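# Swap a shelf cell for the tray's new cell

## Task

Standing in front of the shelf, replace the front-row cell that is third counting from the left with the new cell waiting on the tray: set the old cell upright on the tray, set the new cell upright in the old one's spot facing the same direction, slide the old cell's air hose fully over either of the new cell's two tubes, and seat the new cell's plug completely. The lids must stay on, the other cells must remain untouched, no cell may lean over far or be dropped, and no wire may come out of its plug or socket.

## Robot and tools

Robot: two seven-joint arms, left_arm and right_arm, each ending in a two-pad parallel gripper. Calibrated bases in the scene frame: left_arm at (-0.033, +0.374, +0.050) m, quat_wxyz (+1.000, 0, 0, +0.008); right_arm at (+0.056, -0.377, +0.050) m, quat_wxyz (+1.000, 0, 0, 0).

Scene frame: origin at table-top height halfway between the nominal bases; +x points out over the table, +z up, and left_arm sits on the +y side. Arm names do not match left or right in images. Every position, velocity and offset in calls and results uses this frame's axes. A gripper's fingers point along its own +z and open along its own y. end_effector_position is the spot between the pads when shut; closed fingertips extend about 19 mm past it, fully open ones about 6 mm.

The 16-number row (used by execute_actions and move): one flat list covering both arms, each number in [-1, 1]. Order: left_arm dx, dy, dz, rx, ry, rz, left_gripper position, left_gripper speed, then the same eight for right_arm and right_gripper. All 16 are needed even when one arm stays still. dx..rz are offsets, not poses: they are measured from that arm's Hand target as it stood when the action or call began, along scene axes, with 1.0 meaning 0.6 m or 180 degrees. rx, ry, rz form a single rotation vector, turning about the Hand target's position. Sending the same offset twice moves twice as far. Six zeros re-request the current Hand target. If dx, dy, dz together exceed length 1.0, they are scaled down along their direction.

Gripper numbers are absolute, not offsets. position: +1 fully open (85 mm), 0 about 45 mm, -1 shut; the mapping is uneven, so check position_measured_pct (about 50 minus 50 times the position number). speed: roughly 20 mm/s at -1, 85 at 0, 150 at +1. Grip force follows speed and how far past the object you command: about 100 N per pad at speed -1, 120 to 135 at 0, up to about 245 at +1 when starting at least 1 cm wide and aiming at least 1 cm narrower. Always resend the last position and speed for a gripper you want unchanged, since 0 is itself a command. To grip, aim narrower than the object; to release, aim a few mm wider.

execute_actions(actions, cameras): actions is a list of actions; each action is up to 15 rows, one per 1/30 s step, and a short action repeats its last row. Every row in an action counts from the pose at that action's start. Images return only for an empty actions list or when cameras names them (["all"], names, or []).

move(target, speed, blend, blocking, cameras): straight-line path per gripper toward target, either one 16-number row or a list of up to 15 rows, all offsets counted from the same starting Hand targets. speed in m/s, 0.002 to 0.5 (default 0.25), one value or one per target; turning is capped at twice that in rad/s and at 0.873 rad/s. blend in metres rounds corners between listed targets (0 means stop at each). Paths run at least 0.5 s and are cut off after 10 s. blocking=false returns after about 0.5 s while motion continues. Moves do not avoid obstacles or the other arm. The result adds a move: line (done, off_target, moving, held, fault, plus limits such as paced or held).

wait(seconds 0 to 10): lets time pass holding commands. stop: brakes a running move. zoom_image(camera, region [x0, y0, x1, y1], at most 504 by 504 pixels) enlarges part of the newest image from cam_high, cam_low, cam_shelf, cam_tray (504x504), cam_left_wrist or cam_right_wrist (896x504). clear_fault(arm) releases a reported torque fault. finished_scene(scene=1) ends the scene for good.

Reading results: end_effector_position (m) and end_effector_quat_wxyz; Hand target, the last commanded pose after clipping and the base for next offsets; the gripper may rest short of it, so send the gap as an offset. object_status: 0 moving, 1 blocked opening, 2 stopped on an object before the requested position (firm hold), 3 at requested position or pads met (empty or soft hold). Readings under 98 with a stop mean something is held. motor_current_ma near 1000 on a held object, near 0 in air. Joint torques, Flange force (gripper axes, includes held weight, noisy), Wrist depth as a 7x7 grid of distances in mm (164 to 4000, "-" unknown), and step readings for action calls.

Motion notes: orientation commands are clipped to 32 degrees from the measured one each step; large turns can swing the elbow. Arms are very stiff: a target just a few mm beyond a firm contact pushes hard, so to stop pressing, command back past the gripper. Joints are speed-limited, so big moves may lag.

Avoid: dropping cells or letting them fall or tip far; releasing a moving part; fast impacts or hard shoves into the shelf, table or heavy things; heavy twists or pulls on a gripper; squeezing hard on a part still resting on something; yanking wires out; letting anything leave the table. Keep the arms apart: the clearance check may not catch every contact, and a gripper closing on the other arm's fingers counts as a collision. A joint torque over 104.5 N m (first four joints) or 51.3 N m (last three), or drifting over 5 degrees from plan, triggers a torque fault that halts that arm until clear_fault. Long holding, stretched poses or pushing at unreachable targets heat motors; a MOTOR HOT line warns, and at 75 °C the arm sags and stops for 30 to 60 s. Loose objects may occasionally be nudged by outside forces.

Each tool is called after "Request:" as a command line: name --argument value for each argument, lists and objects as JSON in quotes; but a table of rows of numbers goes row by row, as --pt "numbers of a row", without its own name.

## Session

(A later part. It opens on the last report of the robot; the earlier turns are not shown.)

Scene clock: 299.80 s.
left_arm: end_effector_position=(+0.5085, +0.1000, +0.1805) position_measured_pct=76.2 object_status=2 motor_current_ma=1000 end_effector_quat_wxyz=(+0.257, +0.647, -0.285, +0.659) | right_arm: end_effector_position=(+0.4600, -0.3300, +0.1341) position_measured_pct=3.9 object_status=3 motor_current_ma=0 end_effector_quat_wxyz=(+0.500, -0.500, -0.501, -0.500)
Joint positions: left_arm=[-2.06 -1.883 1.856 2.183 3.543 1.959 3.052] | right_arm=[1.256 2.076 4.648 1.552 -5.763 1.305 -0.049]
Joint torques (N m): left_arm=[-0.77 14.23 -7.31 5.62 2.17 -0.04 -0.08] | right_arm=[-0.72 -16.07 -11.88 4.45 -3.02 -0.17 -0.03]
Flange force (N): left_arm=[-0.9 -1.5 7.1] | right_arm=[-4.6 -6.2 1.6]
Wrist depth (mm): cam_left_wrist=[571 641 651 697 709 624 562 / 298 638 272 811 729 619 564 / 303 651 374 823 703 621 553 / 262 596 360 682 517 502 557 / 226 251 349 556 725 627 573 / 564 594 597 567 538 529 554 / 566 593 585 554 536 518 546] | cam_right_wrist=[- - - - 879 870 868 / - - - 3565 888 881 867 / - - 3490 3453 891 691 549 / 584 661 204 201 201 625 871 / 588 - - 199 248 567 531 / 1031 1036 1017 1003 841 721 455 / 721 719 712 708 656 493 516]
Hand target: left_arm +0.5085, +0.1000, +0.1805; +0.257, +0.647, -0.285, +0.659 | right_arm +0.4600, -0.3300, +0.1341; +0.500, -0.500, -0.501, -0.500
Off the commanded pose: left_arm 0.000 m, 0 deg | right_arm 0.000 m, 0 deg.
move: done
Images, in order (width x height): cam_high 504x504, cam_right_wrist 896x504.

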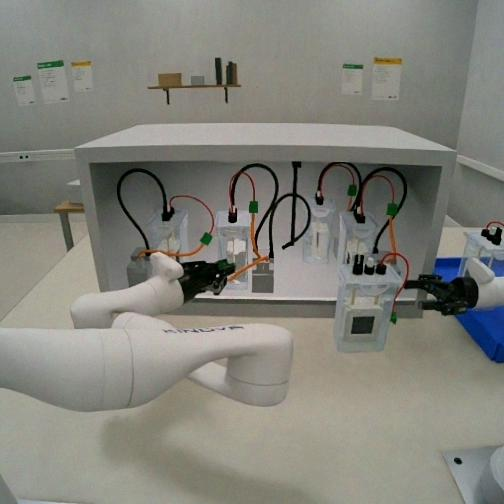

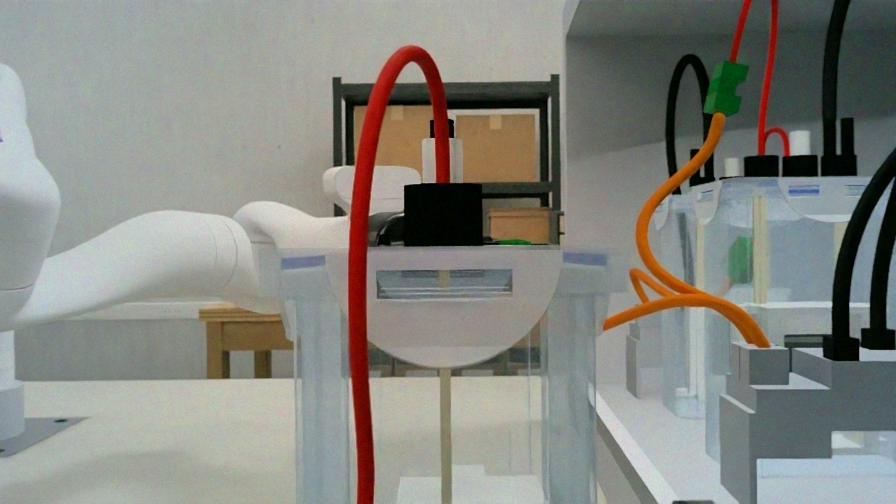

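Request:
move --target '[0,0,0,0,0,0,-0.75,-1, -0.0333,-0.15,-0.05,0,0,0,-0.2,-1]' --speed 0.12 --cameras '["cam_right_wrist"]'

Scene clock: 302.80 s.
left_arm: end_effector_position=(+0.5085, +0.1000, +0.1805) position_measured_pct=76.2 object_status=2 motor_current_ma=1000 end_effector_quat_wxyz=(+0.257, +0.647, -0.285, +0.659) | right_arm: end_effector_position=(+0.4400, -0.4200, +0.1041) position_measured_pct=60.2 object_status=0 motor_current_ma=0 end_effector_quat_wxyz=(+0.500, -0.500, -0.501, -0.500)
Joint positions: left_arm=[-2.06 -1.883 1.856 2.183 3.543 1.959 3.052] | right_arm=[1.345 2.067 4.659 1.351 -5.787 1.565 0.059]
Joint torques (N m): left_arm=[-0.75 14.22 -7.3 5.61 2.22 -0.04 -0.06] | right_arm=[-0.76 -17.54 -11.51 4.29 -3.15 0.19 0]
Flange force (N): left_arm=[-0.7 -1.6 7.1] | right_arm=[-3.6 -5.9 2.4]
Wrist depth (mm): cam_left_wrist=[569 639 658 690 707 625 560 / 298 637 271 807 731 617 564 / 303 648 373 823 706 620 555 / 262 596 360 684 516 502 560 / 226 250 349 555 726 625 574 / 561 597 595 566 538 531 555 / 569 592 580 557 541 516 545] | cam_right_wrist=[- - - - 976 968 913 / 681 - - 3684 969 946 548 / 555 - - 290 291 652 578 / 565 716 809 740 655 655 587 / 913 - 2560 2610 975 818 544 / 889 972 870 317 351 581 620 / 615 613 607 284 318 449 450]
Hand target: left_arm +0.5085, +0.1000, +0.1805; +0.257, +0.647, -0.285, +0.659 | right_arm +0.4400, -0.4200, +0.1041; +0.500, -0.500, -0.501, -0.500
Off the commanded pose: left_arm 0.000 m, 0 deg | right_arm 0.000 m, 0 deg.
move: done
Images, in order (width x height): cam_right_wrist 896x504.

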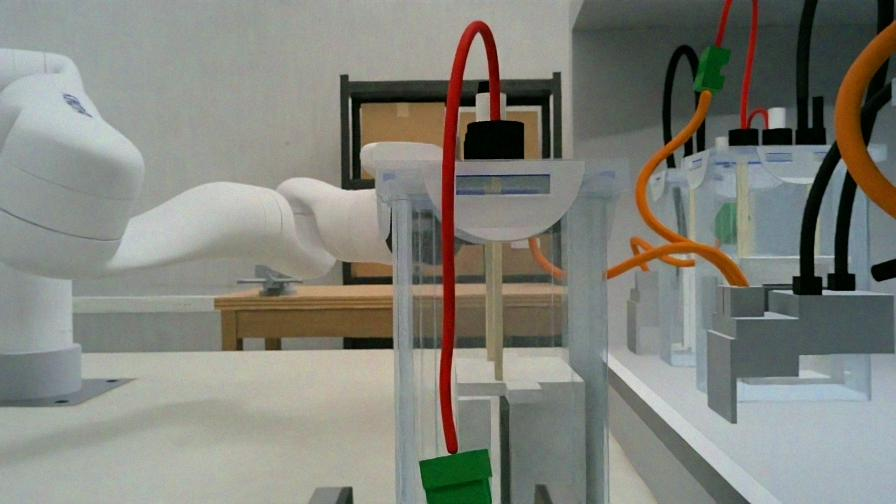

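Request:
move --target '[0,0,0,0,0,0,-0.75,-1, 0.0083,0.0667,0.025,-0.139,0,0,-0.2,-1]' --speed 0.1 --cameras '["cam_right_wrist","cam_high"]'

Scene clock: 305.93 s.
left_arm: end_effector_position=(+0.5085, +0.1000, +0.1805) position_measured_pct=76.2 object_status=2 motor_current_ma=1000 end_effector_quat_wxyz=(+0.257, +0.647, -0.285, +0.659) | right_arm: end_effector_position=(+0.4449, -0.3800, +0.1191) position_measured_pct=60.2 object_status=3 motor_current_ma=0 end_effector_quat_wxyz=(-0.380, +0.596, +0.597, +0.379)
Joint positions: left_arm=[-2.06 -1.883 1.856 2.183 3.543 1.959 3.052] | right_arm=[1.305 1.783 4.677 1.679 -5.595 1.269 -0.213]
Joint torques (N m): left_arm=[-0.74 14.24 -7.33 5.65 2.18 -0.04 -0.07] | right_arm=[-0.75 -17.06 -12.67 1.62 -2.77 -0.56 -0.01]
Flange force (N): left_arm=[-0.9 -1.6 7.1] | right_arm=[-4.9 -4.2 3.6]
Wrist depth (mm): cam_left_wrist=[569 641 656 696 708 626 561 / 298 637 272 808 734 619 562 / 304 652 373 820 699 622 556 / 261 598 361 684 516 504 556 / 226 251 349 557 729 630 572 / 568 594 597 567 538 526 551 / 561 594 581 558 539 518 550] | cam_right_wrist=[1006 1174 229 211 226 474 505 / 830 808 755 215 217 529 480 / 648 676 641 321 604 528 522 / 560 557 534 272 294 438 438 / 459 457 457 272 279 399 374 / 388 399 398 248 293 368 319 / 357 354 346 300 308 342 277]
Hand target: left_arm +0.5085, +0.1000, +0.1805; +0.257, +0.647, -0.285, +0.659 | right_arm +0.4449, -0.3800, +0.1191; -0.380, +0.596, +0.597, +0.379
Off the commanded pose: left_arm 0.000 m, 0 deg | right_arm 0.000 m, 0 deg.
move: done
Images, in order (width x height): cam_high 504x504, cam_right_wrist 896x504.

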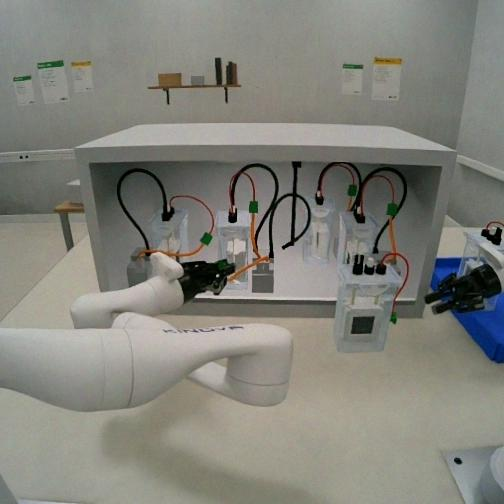

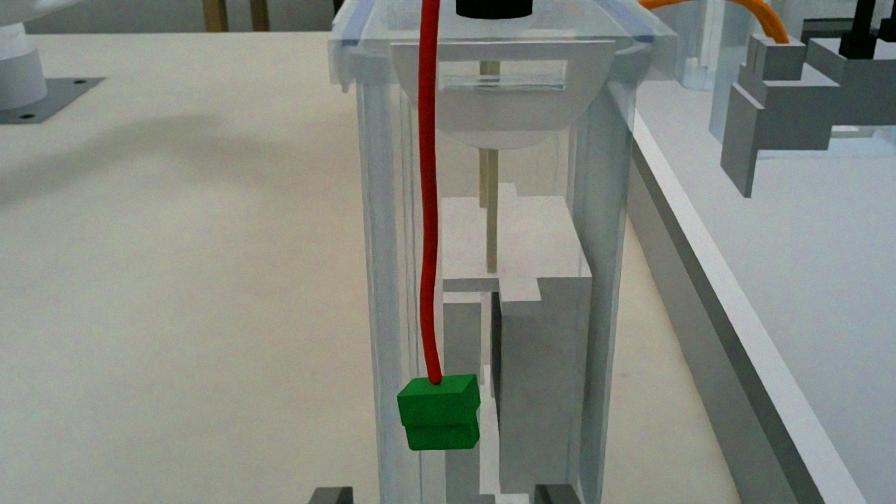

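Request:
zoom_image --camera "cam_right_wrist" --region '[340, 340, 540, 504]'

Scaled by 2.520 from the camera's 896x504 image, which has a finer 1280x720 frame.

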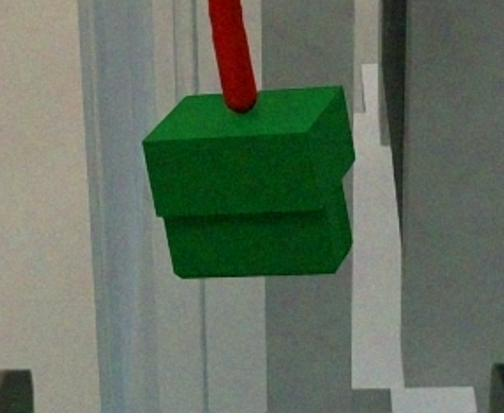

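Request:
wait --seconds 0.1 --cameras '["cam_left_wrist","cam_shelf","cam_low","cam_high"]'

Request:
zoom_image --camera "cam_shelf" --region '[320, 180, 440, 300]'

Request:
zoom_image --camera "cam_left_wrist" --region '[340, 404, 560, 504]'

Request:
zoom_image --camera "cam_high" --region '[170, 230, 300, 320]'

Scene clock: 307.00 s.
left_arm: end_effector_position=(+0.5085, +0.1000, +0.1805) position_measured_pct=76.2 object_status=2 motor_current_ma=1000 end_effector_quat_wxyz=(+0.257, +0.647, -0.285, +0.659) | right_arm: end_effector_position=(+0.4449, -0.3800, +0.1191) position_measured_pct=60.2 object_status=3 motor_current_ma=0 end_effector_quat_wxyz=(-0.380, +0.596, +0.597, +0.379)
Joint positions: left_arm=[-2.06 -1.883 1.856 2.183 3.543 1.959 3.052] | right_arm=[1.305 1.783 4.677 1.679 -5.595 1.269 -0.213]
Joint torques (N m): left_arm=[-0.75 14.24 -7.3 5.62 2.21 -0.05 -0.09] | right_arm=[-0.7 -17.1 -12.64 1.67 -2.74 -0.57 0.02]
Flange force (N): left_arm=[-0.8 -1.6 7.0] | right_arm=[-4.9 -3.9 3.6]
Wrist depth (mm): cam_left_wrist=[568 638 655 689 708 627 558 / 298 635 271 808 726 614 561 / 304 646 373 820 699 622 555 / 261 596 361 682 516 502 558 / 225 251 349 560 728 627 573 / 567 595 596 568 536 529 553 / 567 593 584 559 541 517 546] | cam_right_wrist=[996 1167 229 211 226 474 505 / 829 813 760 215 217 527 480 / 650 678 641 322 607 528 524 / 558 559 534 272 294 438 440 / 459 459 456 272 278 398 375 / 388 400 399 247 294 368 318 / 356 355 345 300 308 343 277]
Hand target: left_arm +0.5085, +0.1000, +0.1805; +0.257, +0.647, -0.285, +0.659 | right_arm +0.4450, -0.3800, +0.1191; -0.380, +0.596, +0.597, +0.379
Tool commands: left_gripper/position=-0.75 left_gripper/speed=-1.0 right_gripper/position=-0.2 right_gripper/speed=-1.0
Off the commanded pose: left_arm 0.000 m, 0 deg | right_arm 0.000 m, 0 deg.
wait: 0.10 s; at rest from the start
Images, in order (width x height): cam_high 504x504, cam_low 504x504, cam_shelf 504x504, cam_left_wrist 896x504.

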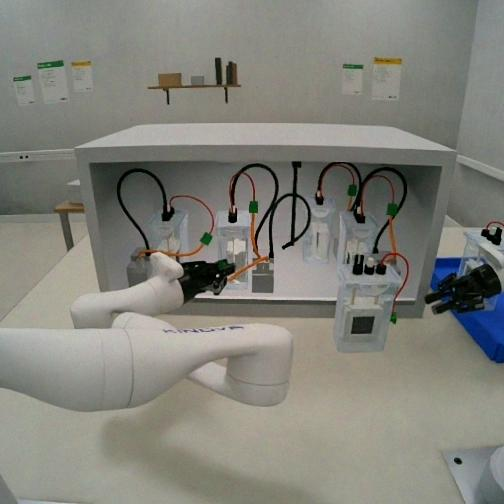

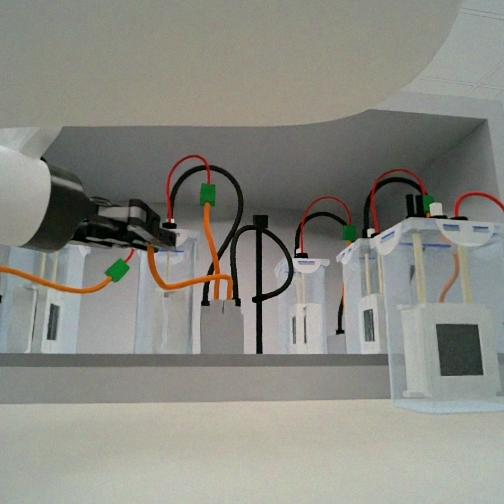

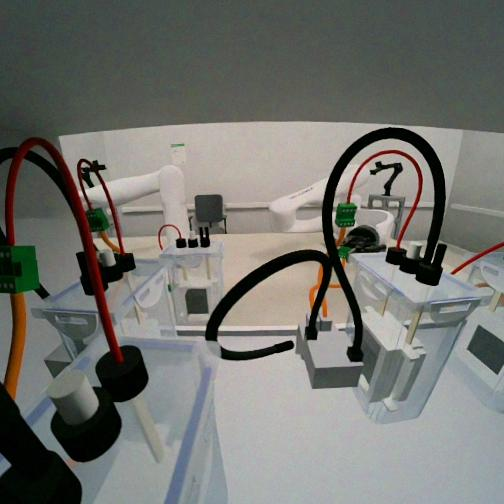

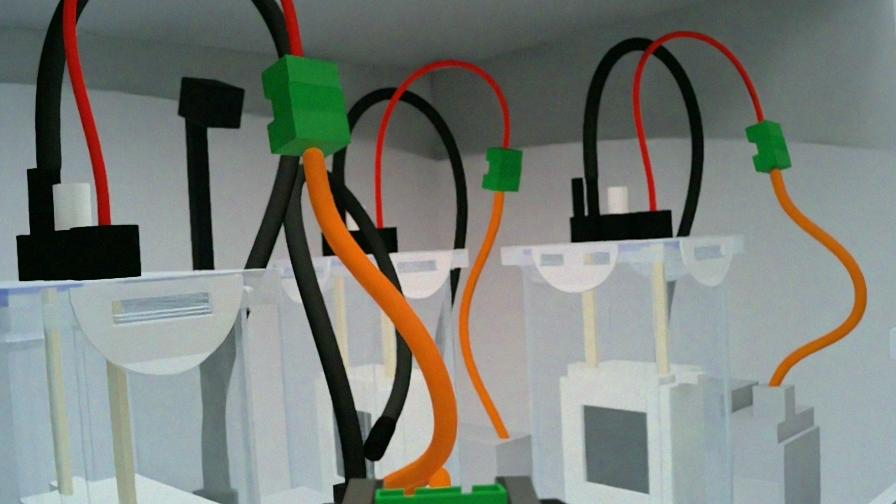

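Scaled by 4.200 from the camera's 504x504 image, which has a finer 720x720 frame.

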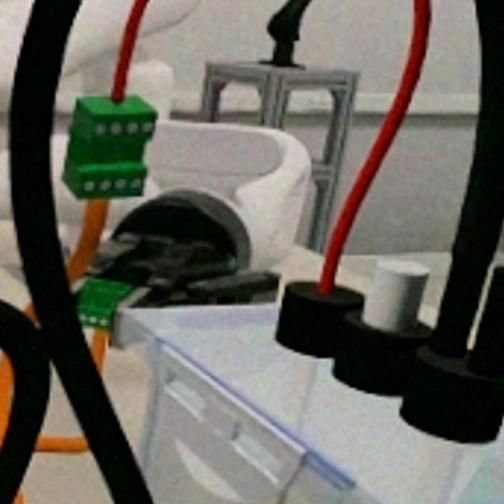

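Scaled by 2.291 from the camera's 896x504 image, which has a finer 1280x720 frame.

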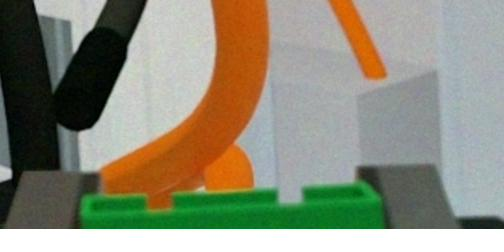

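Scaled by 3.877 from the camera's 504x504 image, which has a finer 720x720 frame.

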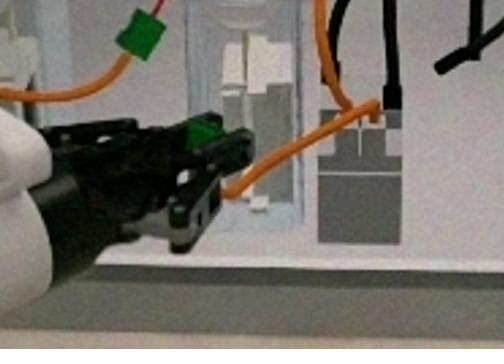

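Request:
move --pt "0 0 0 0 0 0 -0.75 -1 0 0.02 -0.03 0.0833 0 0 -0.2 -1" --pt "0 0 0 0 0 0 -0.75 -1 0 0.1667 -0.0593 0.0833 0 0 -0.2 -1" --speed 0.08 --cameras '["cam_right_wrist","cam_high"]'

Scene clock: 313.13 s.
left_arm: end_effector_position=(+0.5085, +0.1000, +0.1805) position_measured_pct=76.2 object_status=2 motor_current_ma=1000 end_effector_quat_wxyz=(+0.257, +0.647, -0.285, +0.659) | right_arm: end_effector_position=(+0.4450, -0.2800, +0.0835) position_measured_pct=60.2 object_status=3 motor_current_ma=0 end_effector_quat_wxyz=(-0.455, +0.542, +0.542, +0.454)
Joint positions: left_arm=[-2.06 -1.883 1.856 2.183 3.543 1.959 3.052] | right_arm=[1.238 2.058 4.738 1.701 -5.584 1.126 -0.128]
Joint torques (N m): left_arm=[-0.74 14.24 -7.31 5.67 2.17 -0.03 -0.08] | right_arm=[-3.59 -13.15 -10.96 5.44 -2.67 -0.87 -0.03]
Flange force (N): left_arm=[-1.0 -1.7 7.2] | right_arm=[-4.9 -8.9 -5.4]
Wrist depth (mm): cam_left_wrist=[569 638 656 696 708 623 560 / 298 636 271 809 729 620 563 / 304 651 373 823 701 623 557 / 261 596 360 687 518 503 557 / 226 251 350 557 726 629 573 / 563 594 597 569 534 527 560 / 564 593 584 557 539 519 547] | cam_right_wrist=[561 - - - - - - / 506 574 - - - - 797 / - - 3041 3471 834 707 424 / 958 953 949 849 798 639 403 / 614 610 608 230 214 447 426 / 474 471 470 - 183 333 336 / 386 370 384 180 188 333 270]
Hand target: left_arm +0.5085, +0.1000, +0.1805; +0.257, +0.647, -0.285, +0.659 | right_arm +0.4450, -0.2800, +0.0835; -0.455, +0.542, +0.542, +0.454
Off the commanded pose: left_arm 0.000 m, 0 deg | right_arm 0.000 m, 0 deg.
move: done
Images, in order (width x height): cam_high 504x504, cam_right_wrist 896x504.

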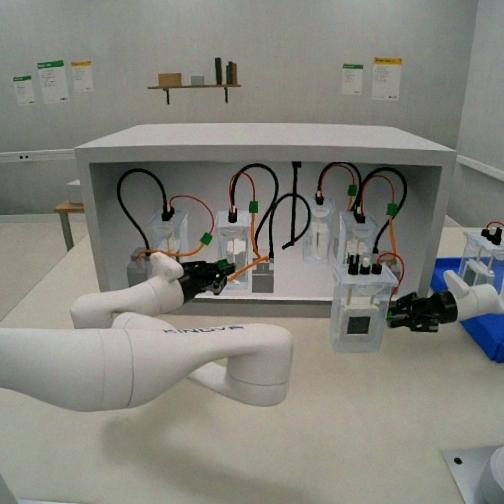

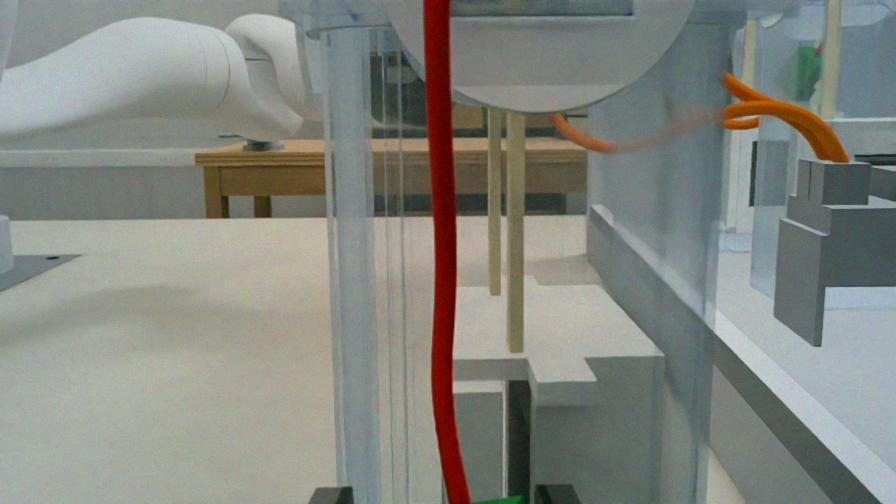

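Request:
move --target '[0,0,0,0,0,0,-0.75,-1, 0.0035,0,0.0085,0,0,0,-0.2,-1]' --speed 0.03

Request:
execute_actions --actions '[[[0,0,0,0,0,0,-0.75,-1,0,0,0,0,0,0,-0.45,-1]],[[0,0,0,0,0,0,-0.75,-1,0,0,0,0,0,0,-0.54,-1]]]' --cameras '["cam_right_wrist","cam_tray"]'

Scene clock: 314.33 s.
left_arm: end_effector_position=(+0.5085, +0.1000, +0.1805) position_measured_pct=76.2 object_status=2 motor_current_ma=1000 end_effector_quat_wxyz=(+0.257, +0.647, -0.285, +0.659) | right_arm: end_effector_position=(+0.4470, -0.2799, +0.0887) position_measured_pct=60.2 object_status=3 motor_current_ma=0 end_effector_quat_wxyz=(-0.455, +0.541, +0.542, +0.454)
Joint positions: left_arm=[-2.06 -1.883 1.856 2.183 3.543 1.959 3.052] | right_arm=[1.232 2.05 4.73 1.703 -5.589 1.124 -0.136]
Joint torques (N m): left_arm=[-0.75 14.23 -7.31 5.63 2.2 -0.02 -0.07] | right_arm=[-1.95 -14.22 -12.09 5.46 -3.23 -0.54 0.02]
Flange force (N): left_arm=[-0.9 -1.6 7.2] | right_arm=[-6.8 -6.6 -0.9]
Wrist depth (mm): cam_left_wrist=[572 637 659 699 713 621 561 / 298 639 272 807 732 618 561 / 304 648 373 821 700 624 558 / 262 597 361 684 514 500 560 / 226 250 349 560 724 628 575 / 565 595 595 566 539 528 560 / 566 591 581 557 540 519 549] | cam_right_wrist=[579 3811 - - - - - / 519 574 - - - - 494 / - 3923 2429 3565 2502 669 419 / 991 982 967 868 738 670 403 / 629 625 626 666 229 475 439 / 488 484 483 184 185 347 349 / 381 379 395 180 188 327 274]
Hand target: left_arm +0.5085, +0.1000, +0.1805; +0.257, +0.647, -0.285, +0.659 | right_arm +0.4471, -0.2800, +0.0887; -0.455, +0.542, +0.542, +0.454
Off the commanded pose: left_arm 0.000 m, 0 deg | right_arm 0.000 m, 0 deg.
move: done

Scene clock: 315.80 s.
left_arm: end_effector_position=(+0.5085, +0.1000, +0.1805) position_measured_pct=76.2 object_status=2 motor_current_ma=1000 end_effector_quat_wxyz=(+0.257, +0.647, -0.285, +0.659) | right_arm: end_effector_position=(+0.4470, -0.2800, +0.0887) position_measured_pct=76.2 object_status=0 motor_current_ma=880 end_effector_quat_wxyz=(-0.455, +0.541, +0.542, +0.454)
Joint positions: left_arm=[-2.06 -1.883 1.856 2.183 3.543 1.959 3.052] | right_arm=[1.232 2.049 4.73 1.703 -5.589 1.124 -0.136]
Joint torques (N m): left_arm=[-0.76 14.24 -7.29 5.59 2.19 -0.03 -0.06] | right_arm=[-3.95 -13.02 -10.66 6.9 -3.03 0.02 0.02]
Wrist depth (mm): cam_left_wrist=[571 639 660 694 707 623 562 / 298 635 271 808 729 617 564 / 304 647 374 823 705 623 557 / 262 597 360 685 514 504 559 / 226 251 348 559 724 626 570 / 567 595 594 568 538 528 563 / 569 590 581 557 540 519 547] | cam_right_wrist=[580 3923 - 3400 - 618 - / 518 - - - - - 492 / - - - 2858 2474 679 419 / 987 981 974 870 832 666 404 / 630 628 623 248 230 482 440 / 487 488 483 186 186 349 349 / 381 379 397 - 189 348 274]
Hand target: left_arm +0.5085, +0.1000, +0.1805; +0.257, +0.647, -0.285, +0.659 | right_arm +0.4470, -0.2800, +0.0887; -0.455, +0.541, +0.542, +0.454
Off the commanded pose: left_arm 0.000 m, 0 deg | right_arm 0.000 m, 0 deg.
Step readings (end_effector_position of left_arm | right_arm):
0: (+0.5085, +0.1000, +0.1805) | (+0.4470, -0.2799, +0.0887)
1: (+0.5085, +0.1000, +0.1805) | (+0.4470, -0.2799, +0.0887)
2: (+0.5085, +0.1000, +0.1805) | (+0.4471, -0.2800, +0.0887)
4: (+0.5085, +0.1000, +0.1805) | (+0.4471, -0.2800, +0.0887)
8: (+0.5085, +0.1000, +0.1805) | (+0.4471, -0.2800, +0.0887)
15: (+0.5085, +0.1000, +0.1805) | (+0.4471, -0.2800, +0.0887)
16: (+0.5085, +0.1000, +0.1805) | (+0.4471, -0.2800, +0.0887)
17: (+0.5085, +0.1000, +0.1805) | (+0.4471, -0.2800, +0.0887)
19: (+0.5085, +0.1000, +0.1805) | (+0.4471, -0.2800, +0.0887)
23: (+0.5085, +0.1000, +0.1805) | (+0.4471, -0.2800, +0.0887)
30: (+0.5085, +0.1000, +0.1805) | (+0.4470, -0.2800, +0.0887)
Images, in order (width x height): cam_tray 504x504, cam_right_wrist 896x504.

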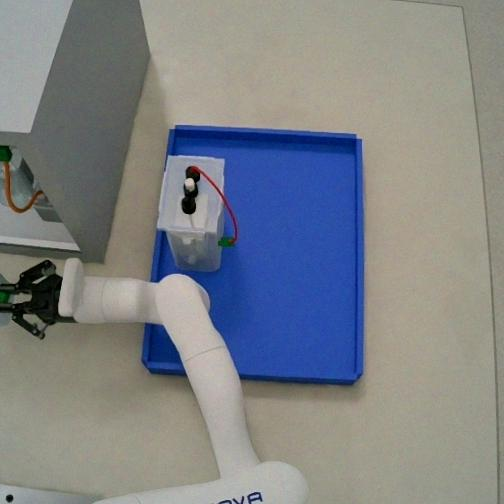

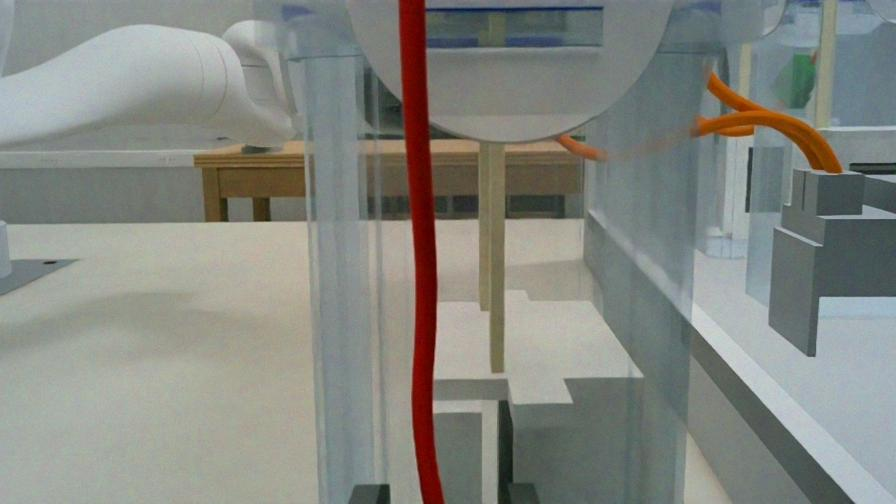

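Request:
move --pt "0 0 0 0 0 0 -0.75 -1 0 -0.0333 0.1 0 0 0 -0.54 -1" --pt "0.036 -0.03 0.033 0 0 -0.125 -0.75 -1 0 -0.0333 0.302 0 0 0 -0.54 -1" --speed 0.06 --cameras '["cam_right_wrist","cam_high","cam_left_wrist","cam_low"]'

Scene clock: 321.57 s.
left_arm: end_effector_position=(+0.5301, +0.0820, +0.2003) position_measured_pct=76.2 object_status=2 motor_current_ma=1000 end_effector_quat_wxyz=(+0.381, +0.579, -0.406, +0.596) | right_arm: end_effector_position=(+0.4471, -0.2999, +0.2698) position_measured_pct=76.6 object_status=3 motor_current_ma=250 end_effector_quat_wxyz=(-0.455, +0.542, +0.542, +0.454)
Joint positions: left_arm=[-2.33 -2.07 1.424 1.83 3.751 2.1 3.389] | right_arm=[1.221 1.756 4.491 1.81 -5.808 1.099 -0.389]
Joint torques (N m): left_arm=[0.23 17.52 -7.06 5.21 2.08 -1.06 -0.09] | right_arm=[-0.76 -16.23 -12.76 0.4 -2.69 -1.17 -0.01]
Flange force (N): left_arm=[0.4 -5.0 0.7] | right_arm=[-6.9 -3.3 2.0]
Wrist depth (mm): cam_left_wrist=[502 560 624 638 611 2368 2210 / 627 530 708 646 612 607 597 / 626 223 704 646 616 592 488 / 398 753 706 644 613 2394 2271 / 296 482 506 500 614 2385 2232 / 202 740 718 646 618 601 333 / - 368 520 498 588 699 665] | cam_right_wrist=[3811 3900 3855 3366 822 793 811 / 3833 3947 3900 3418 840 828 825 / - - 3383 3435 848 835 832 / 638 - 2502 662 849 702 532 / 597 2570 690 598 545 704 494 / 554 564 929 974 848 715 546 / 770 596 801 800 737 669 486]
Hand target: left_arm +0.5301, +0.0820, +0.2003; +0.381, +0.579, -0.406, +0.596 | right_arm +0.4471, -0.2999, +0.2698; -0.455, +0.542, +0.542, +0.454
Off the commanded pose: left_arm 0.000 m, 0 deg | right_arm 0.000 m, 0 deg.
joint sent to its limit (left arm) — joint 6 (wrist pitch), upper limit. The joint targets still meet the commanded pose.
move: done
Images, in order (width x height): cam_high 504x504, cam_low 504x504, cam_left_wrist 896x504, cam_right_wrist 896x504.

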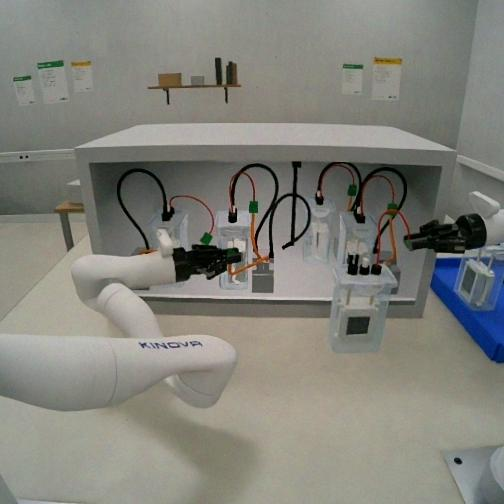

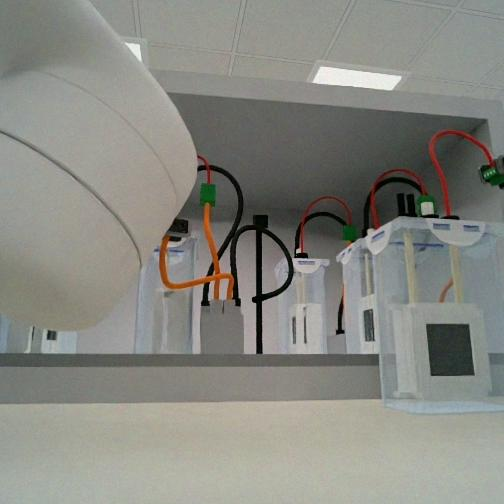

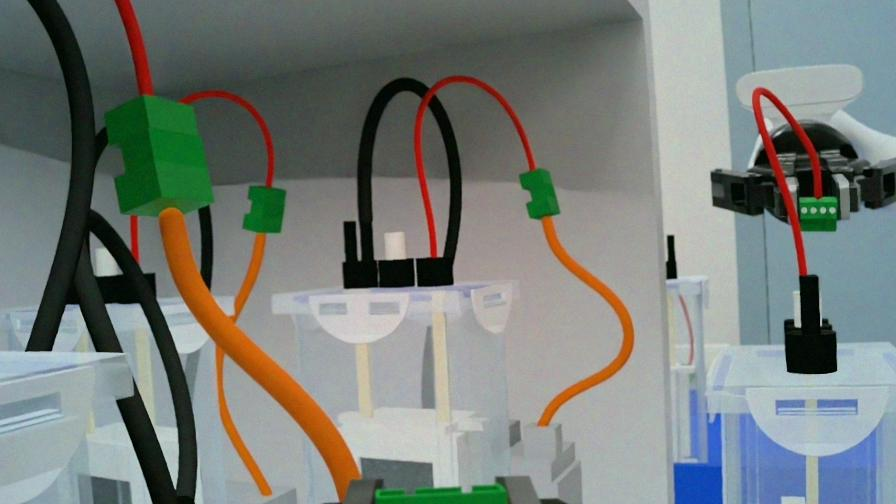

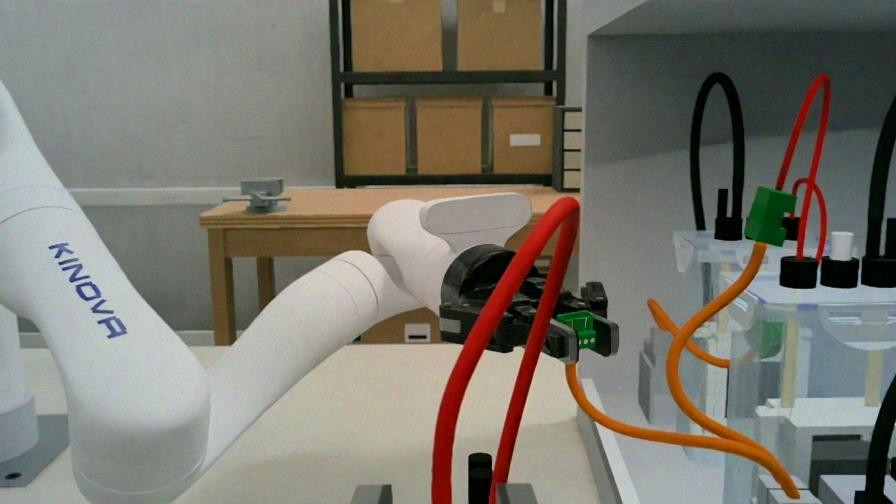

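Request:
zoom_image --camera "cam_left_wrist" --region '[700, 60, 896, 260]'

Request:
zoom_image --camera "cam_right_wrist" --region '[520, 260, 680, 400]'

Request:
zoom_image --camera "cam_left_wrist" --region '[80, 60, 300, 260]'

Request:
zoom_image --camera "cam_shelf" --region '[320, 180, 400, 260]'

Scaled by 2.520 from the camera's 896x504 image, which has a finer 1280x720 frame.

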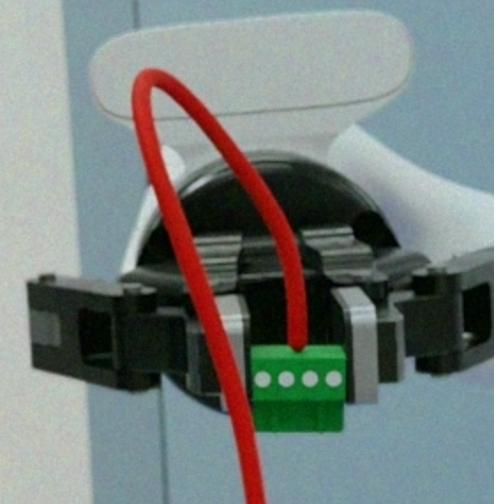

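Scaled by 3.150 from the camera's 896x504 image, which has a finer 1280x720 frame.

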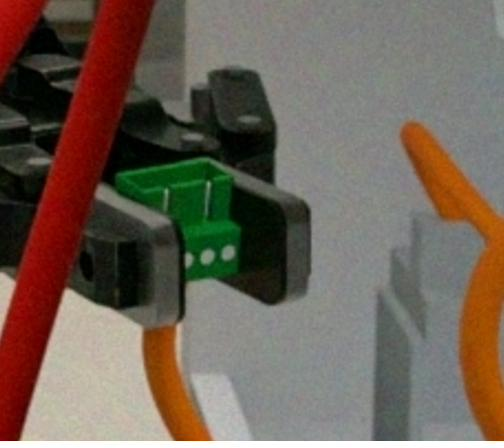

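Scaled by 2.291 from the camera's 896x504 image, which has a finer 1280x720 frame.

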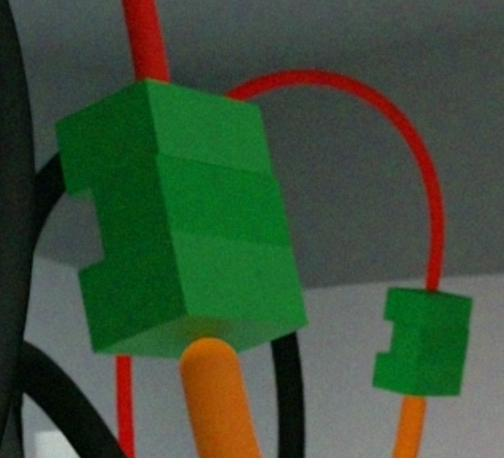

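This scene's latest camera images include none from cam_shelf. They are from: cam_high, cam_low, cam_left_wrist, cam_right_wrist. cam_shelf's image comes with the result of a call that names it in "cameras".

Request:
move --pt "0 0 0 0 0 0 -0.75 -1 0 0.0 -0.2 0 0 0 -0.54 -1" --pt "0 -0.08 0 0 0 0.125 -0.75 -1 0 0.0333 -0.302 0 0 0 -0.54 -1" --speed 0.08 --cameras '["cam_right_wrist","cam_high","cam_left_wrist"]'

Scene clock: 328.37 s.
left_arm: end_effector_position=(+0.5301, +0.0340, +0.2003) position_measured_pct=76.2 object_status=2 motor_current_ma=1000 end_effector_quat_wxyz=(+0.257, +0.647, -0.285, +0.659) | right_arm: end_effector_position=(+0.4471, -0.2800, +0.0887) position_measured_pct=76.6 object_status=3 motor_current_ma=250 end_effector_quat_wxyz=(-0.454, +0.542, +0.542, +0.454)
Joint positions: left_arm=[-1.892 -2.066 1.564 2.096 3.582 1.594 3.344] | right_arm=[1.232 2.05 4.73 1.703 -5.589 1.124 -0.136]
Joint torques (N m): left_arm=[0.02 15.01 -8.53 5.68 2.57 -0.9 -0.09] | right_arm=[-2.69 -13.68 -10.67 5.31 -2.47 -0.34 -0.01]
Flange force (N): left_arm=[-0.5 -1.8 3.6] | right_arm=[-4.0 -6.6 -3.1]
Wrist depth (mm): cam_left_wrist=[548 563 627 650 619 548 493 / 550 496 704 721 629 561 505 / 546 210 749 706 623 554 499 / 557 311 733 722 459 555 489 / 562 296 470 601 443 560 518 / 205 290 713 739 634 561 504 / 552 649 496 720 459 466 505] | cam_right_wrist=[- 3855 - - - 506 - / 531 562 - - - - 495 / 521 3923 2474 2429 2456 669 420 / 996 988 978 866 789 666 404 / 631 631 627 242 231 484 441 / 488 485 460 - 186 350 350 / 381 381 396 - 189 350 274]
Hand target: left_arm +0.5301, +0.0340, +0.2003; +0.257, +0.647, -0.285, +0.659 | right_arm +0.4471, -0.2800, +0.0887; -0.455, +0.542, +0.542, +0.454
Off the commanded pose: left_arm 0.000 m, 0 deg | right_arm 0.000 m, 0 deg.
move: done
Images, in order (width x height): cam_high 504x504, cam_left_wrist 896x504, cam_right_wrist 896x504.

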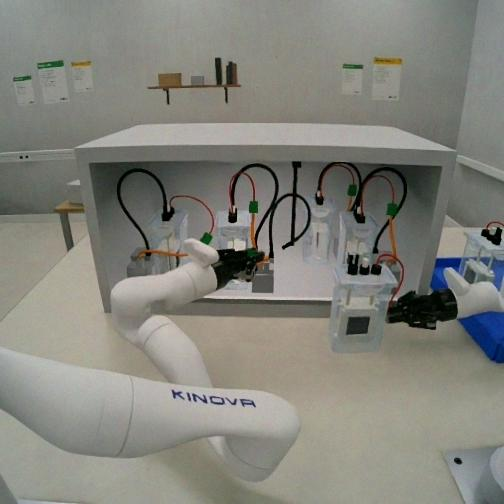

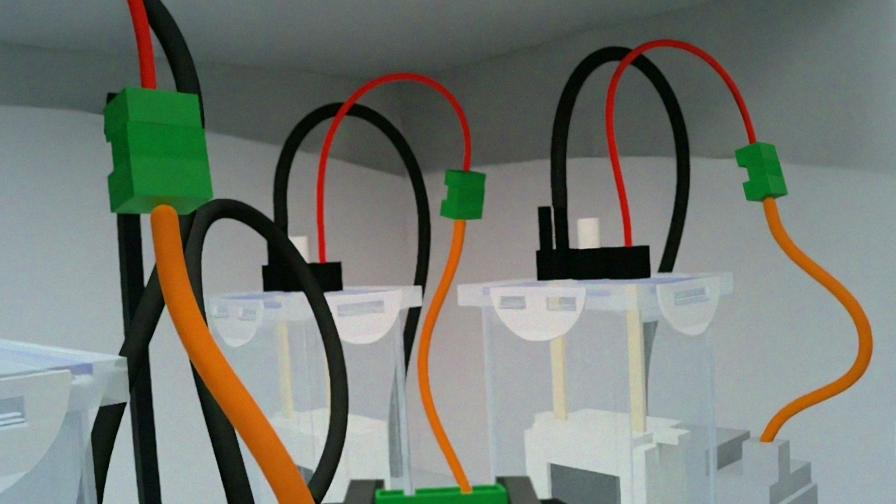

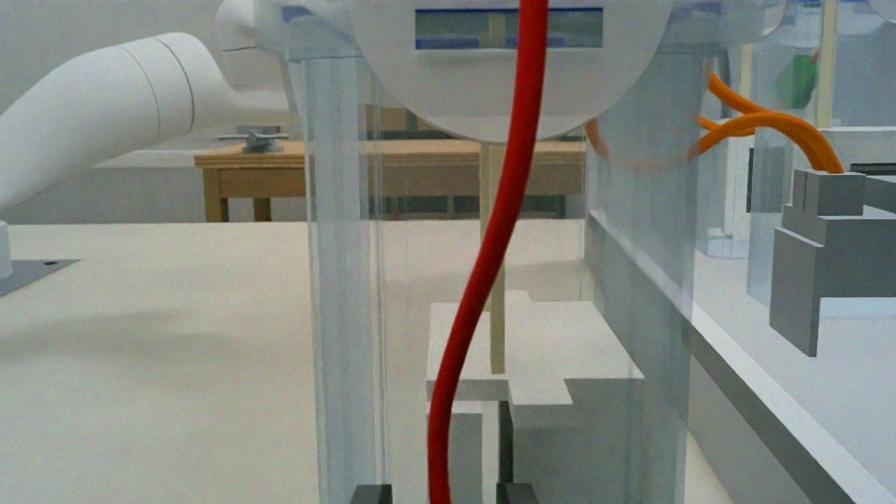

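Request:
execute_actions --actions '[[[0,0,0,0,0,0,-0.75,-1,0,0,0,0,0,0,-0.3,-1]],[[0,0,0,0,0,0,-0.75,-1,0,0,0,0,0,0,-0.2,-1]]]'

Request:
move --target '[0,0,0,0,0,0,-0.75,-1, -0.01,-0.2333,0.03,0.055,0,0,-0.2,-1]' --speed 0.1 --cameras '["cam_right_wrist"]'

Scene clock: 329.97 s.
left_arm: end_effector_position=(+0.5300, +0.0340, +0.2003) position_measured_pct=76.2 object_status=2 motor_current_ma=1000 end_effector_quat_wxyz=(+0.257, +0.647, -0.285, +0.659) | right_arm: end_effector_position=(+0.4471, -0.2800, +0.0886) position_measured_pct=60.2 object_status=3 motor_current_ma=0 end_effector_quat_wxyz=(-0.455, +0.542, +0.542, +0.454)
Joint positions: left_arm=[-1.892 -2.066 1.564 2.096 3.582 1.594 3.344] | right_arm=[1.232 2.05 4.73 1.703 -5.589 1.124 -0.136]
Joint torques (N m): left_arm=[0.04 15.05 -8.54 5.63 2.55 -0.92 -0.1] | right_arm=[-0.75 -14.79 -11.97 4.51 -2.84 -0.41 0.01]
Wrist depth (mm): cam_left_wrist=[548 560 627 651 621 549 492 / 551 498 703 717 622 558 502 / 547 210 748 704 631 555 497 / 557 311 732 729 458 556 491 / 564 297 468 603 441 559 516 / 204 291 708 734 637 561 501 / 551 650 494 722 459 465 505] | cam_right_wrist=[3923 3833 - - - - - / 531 562 - - - - 494 / 520 3947 - 2447 2474 669 421 / 984 988 969 868 860 668 402 / 634 626 626 249 230 474 440 / 487 485 482 - 186 351 349 / 380 380 397 - 189 351 275]
Hand target: left_arm +0.5300, +0.0340, +0.2003; +0.257, +0.647, -0.285, +0.659 | right_arm +0.4471, -0.2800, +0.0887; -0.455, +0.542, +0.542, +0.454
Off the commanded pose: left_arm 0.000 m, 0 deg | right_arm 0.000 m, 0 deg.
Step readings (end_effector_position of left_arm | right_arm):
0: (+0.5300, +0.0340, +0.2003) | (+0.4471, -0.2800, +0.0887)
1: (+0.5300, +0.0340, +0.2003) | (+0.4471, -0.2800, +0.0887)
2: (+0.5300, +0.0340, +0.2003) | (+0.4471, -0.2800, +0.0887)
4: (+0.5300, +0.0340, +0.2003) | (+0.4470, -0.2799, +0.0886)
8: (+0.5300, +0.0340, +0.2003) | (+0.4470, -0.2799, +0.0886)
15: (+0.5300, +0.0340, +0.2003) | (+0.4470, -0.2799, +0.0886)
16: (+0.5300, +0.0340, +0.2003) | (+0.4470, -0.2799, +0.0886)
17: (+0.5300, +0.0340, +0.2003) | (+0.4470, -0.2799, +0.0886)
19: (+0.5300, +0.0340, +0.2003) | (+0.4470, -0.2799, +0.0886)
23: (+0.5300, +0.0340, +0.2003) | (+0.4470, -0.2799, +0.0886)
30: (+0.5300, +0.0340, +0.2003) | (+0.4470, -0.2799, +0.0886)

Scene clock: 331.73 s.
left_arm: end_effector_position=(+0.5300, +0.0340, +0.2003) position_measured_pct=76.2 object_status=2 motor_current_ma=1000 end_effector_quat_wxyz=(+0.257, +0.647, -0.285, +0.659) | right_arm: end_effector_position=(+0.4411, -0.4199, +0.1066) position_measured_pct=60.2 object_status=3 motor_current_ma=0 end_effector_quat_wxyz=(+0.500, -0.500, -0.501, -0.499)
Joint positions: left_arm=[-1.892 -2.066 1.564 2.096 3.582 1.594 3.344] | right_arm=[1.343 2.063 4.656 1.353 -5.789 1.562 0.053]
Joint torques (N m): left_arm=[0.05 15.02 -8.54 5.63 2.55 -0.92 -0.09] | right_arm=[-0.72 -17.56 -11.51 4.28 -3.15 0.16 0.01]
Flange force (N): left_arm=[-0.5 -1.9 3.4] | right_arm=[-3.7 -5.6 2.3]
Wrist depth (mm): cam_left_wrist=[546 560 627 651 618 548 491 / 550 496 706 719 626 561 503 / 547 209 748 705 624 555 497 / 555 311 733 723 458 560 490 / 563 297 469 601 439 558 517 / 205 291 707 737 636 562 503 / 549 655 497 716 459 466 503] | cam_right_wrist=[- - - - 978 965 915 / 897 - - 3565 971 950 554 / - - 793 301 301 647 551 / 686 694 796 3113 975 656 656 / 634 - 2610 2570 981 592 543 / 890 984 968 313 362 580 627 / 620 616 613 328 329 446 455]
Hand target: left_arm +0.5300, +0.0340, +0.2003; +0.257, +0.647, -0.285, +0.659 | right_arm +0.4411, -0.4199, +0.1066; +0.500, -0.500, -0.501, -0.499
Off the commanded pose: left_arm 0.000 m, 0 deg | right_arm 0.000 m, 0 deg.
move: done
Images, in order (width x height): cam_right_wrist 896x504.

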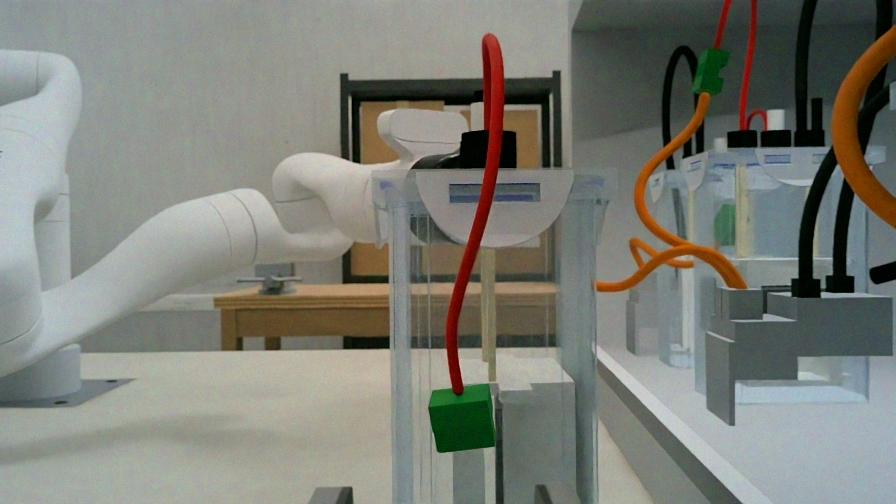

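Request:
zoom_image --camera "cam_right_wrist" --region '[390, 350, 550, 480]'

Scaled by 3.150 from the camera's 896x504 image, which has a finer 1280x720 frame.

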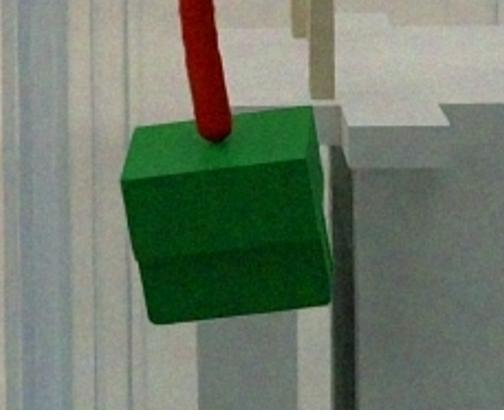

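Request:
move --pt "0 0 0 0 0 0 -0.75 -1 0.01 0.08 0.19 -0.3333 0 0 -0.2 -1" --pt "0 0 0 0 0 0 -0.75 -1 0.01 0.165 0.1173 -0.3333 0 0 -0.2 -1" --speed 0.12 --cameras '["cam_right_wrist","cam_high"]'

Scene clock: 338.97 s.
left_arm: end_effector_position=(+0.5300, +0.0340, +0.2003) position_measured_pct=76.2 object_status=2 motor_current_ma=1000 end_effector_quat_wxyz=(+0.257, +0.647, -0.285, +0.659) | right_arm: end_effector_position=(+0.4471, -0.3209, +0.1770) position_measured_pct=60.2 object_status=3 motor_current_ma=0 end_effector_quat_wxyz=(-0.183, +0.683, +0.683, +0.182)
Joint positions: left_arm=[-1.892 -2.066 1.564 2.096 3.582 1.594 3.344] | right_arm=[1.023 1.189 4.679 1.931 -5.444 1.077 -0.786]
Joint torques (N m): left_arm=[0.02 15.05 -8.53 5.64 2.56 -0.91 -0.11] | right_arm=[-0.69 -15.6 -11.77 -4.06 -1.18 -1.08 0.01]
Flange force (N): left_arm=[-0.5 -1.8 3.4] | right_arm=[-4.5 0.1 7.0]
Wrist depth (mm): cam_left_wrist=[546 560 626 653 620 548 494 / 547 496 703 718 624 560 502 / 547 210 750 705 628 558 496 / 555 311 731 729 457 555 492 / 564 296 468 603 441 557 518 / 204 291 710 736 638 564 503 / 550 651 494 718 459 465 507] | cam_right_wrist=[448 449 192 190 192 194 392 / 426 426 181 180 180 182 368 / 400 400 174 174 174 173 350 / 381 380 168 166 166 168 334 / 365 364 361 243 245 335 316 / 349 349 348 301 341 340 303 / 334 335 331 327 334 330 287]
Hand target: left_arm +0.5300, +0.0340, +0.2003; +0.257, +0.647, -0.285, +0.659 | right_arm +0.4471, -0.3209, +0.1770; -0.183, +0.683, +0.683, +0.182
Off the commanded pose: left_arm 0.000 m, 0 deg | right_arm 0.000 m, 0 deg.
move: done
Images, in order (width x height): cam_high 504x504, cam_right_wrist 896x504.

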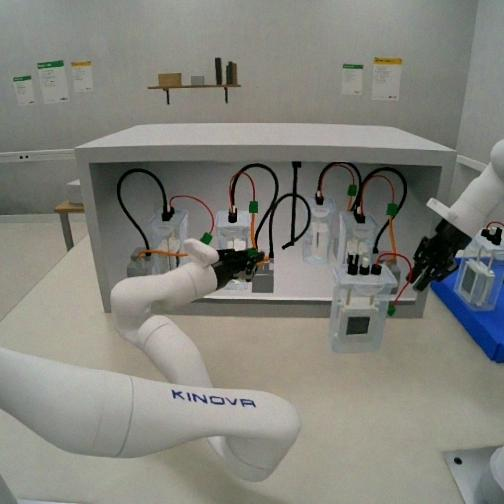

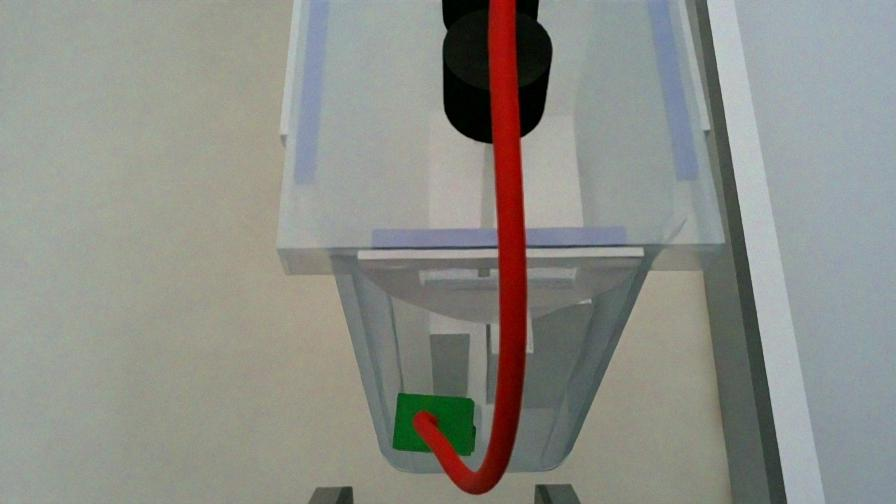

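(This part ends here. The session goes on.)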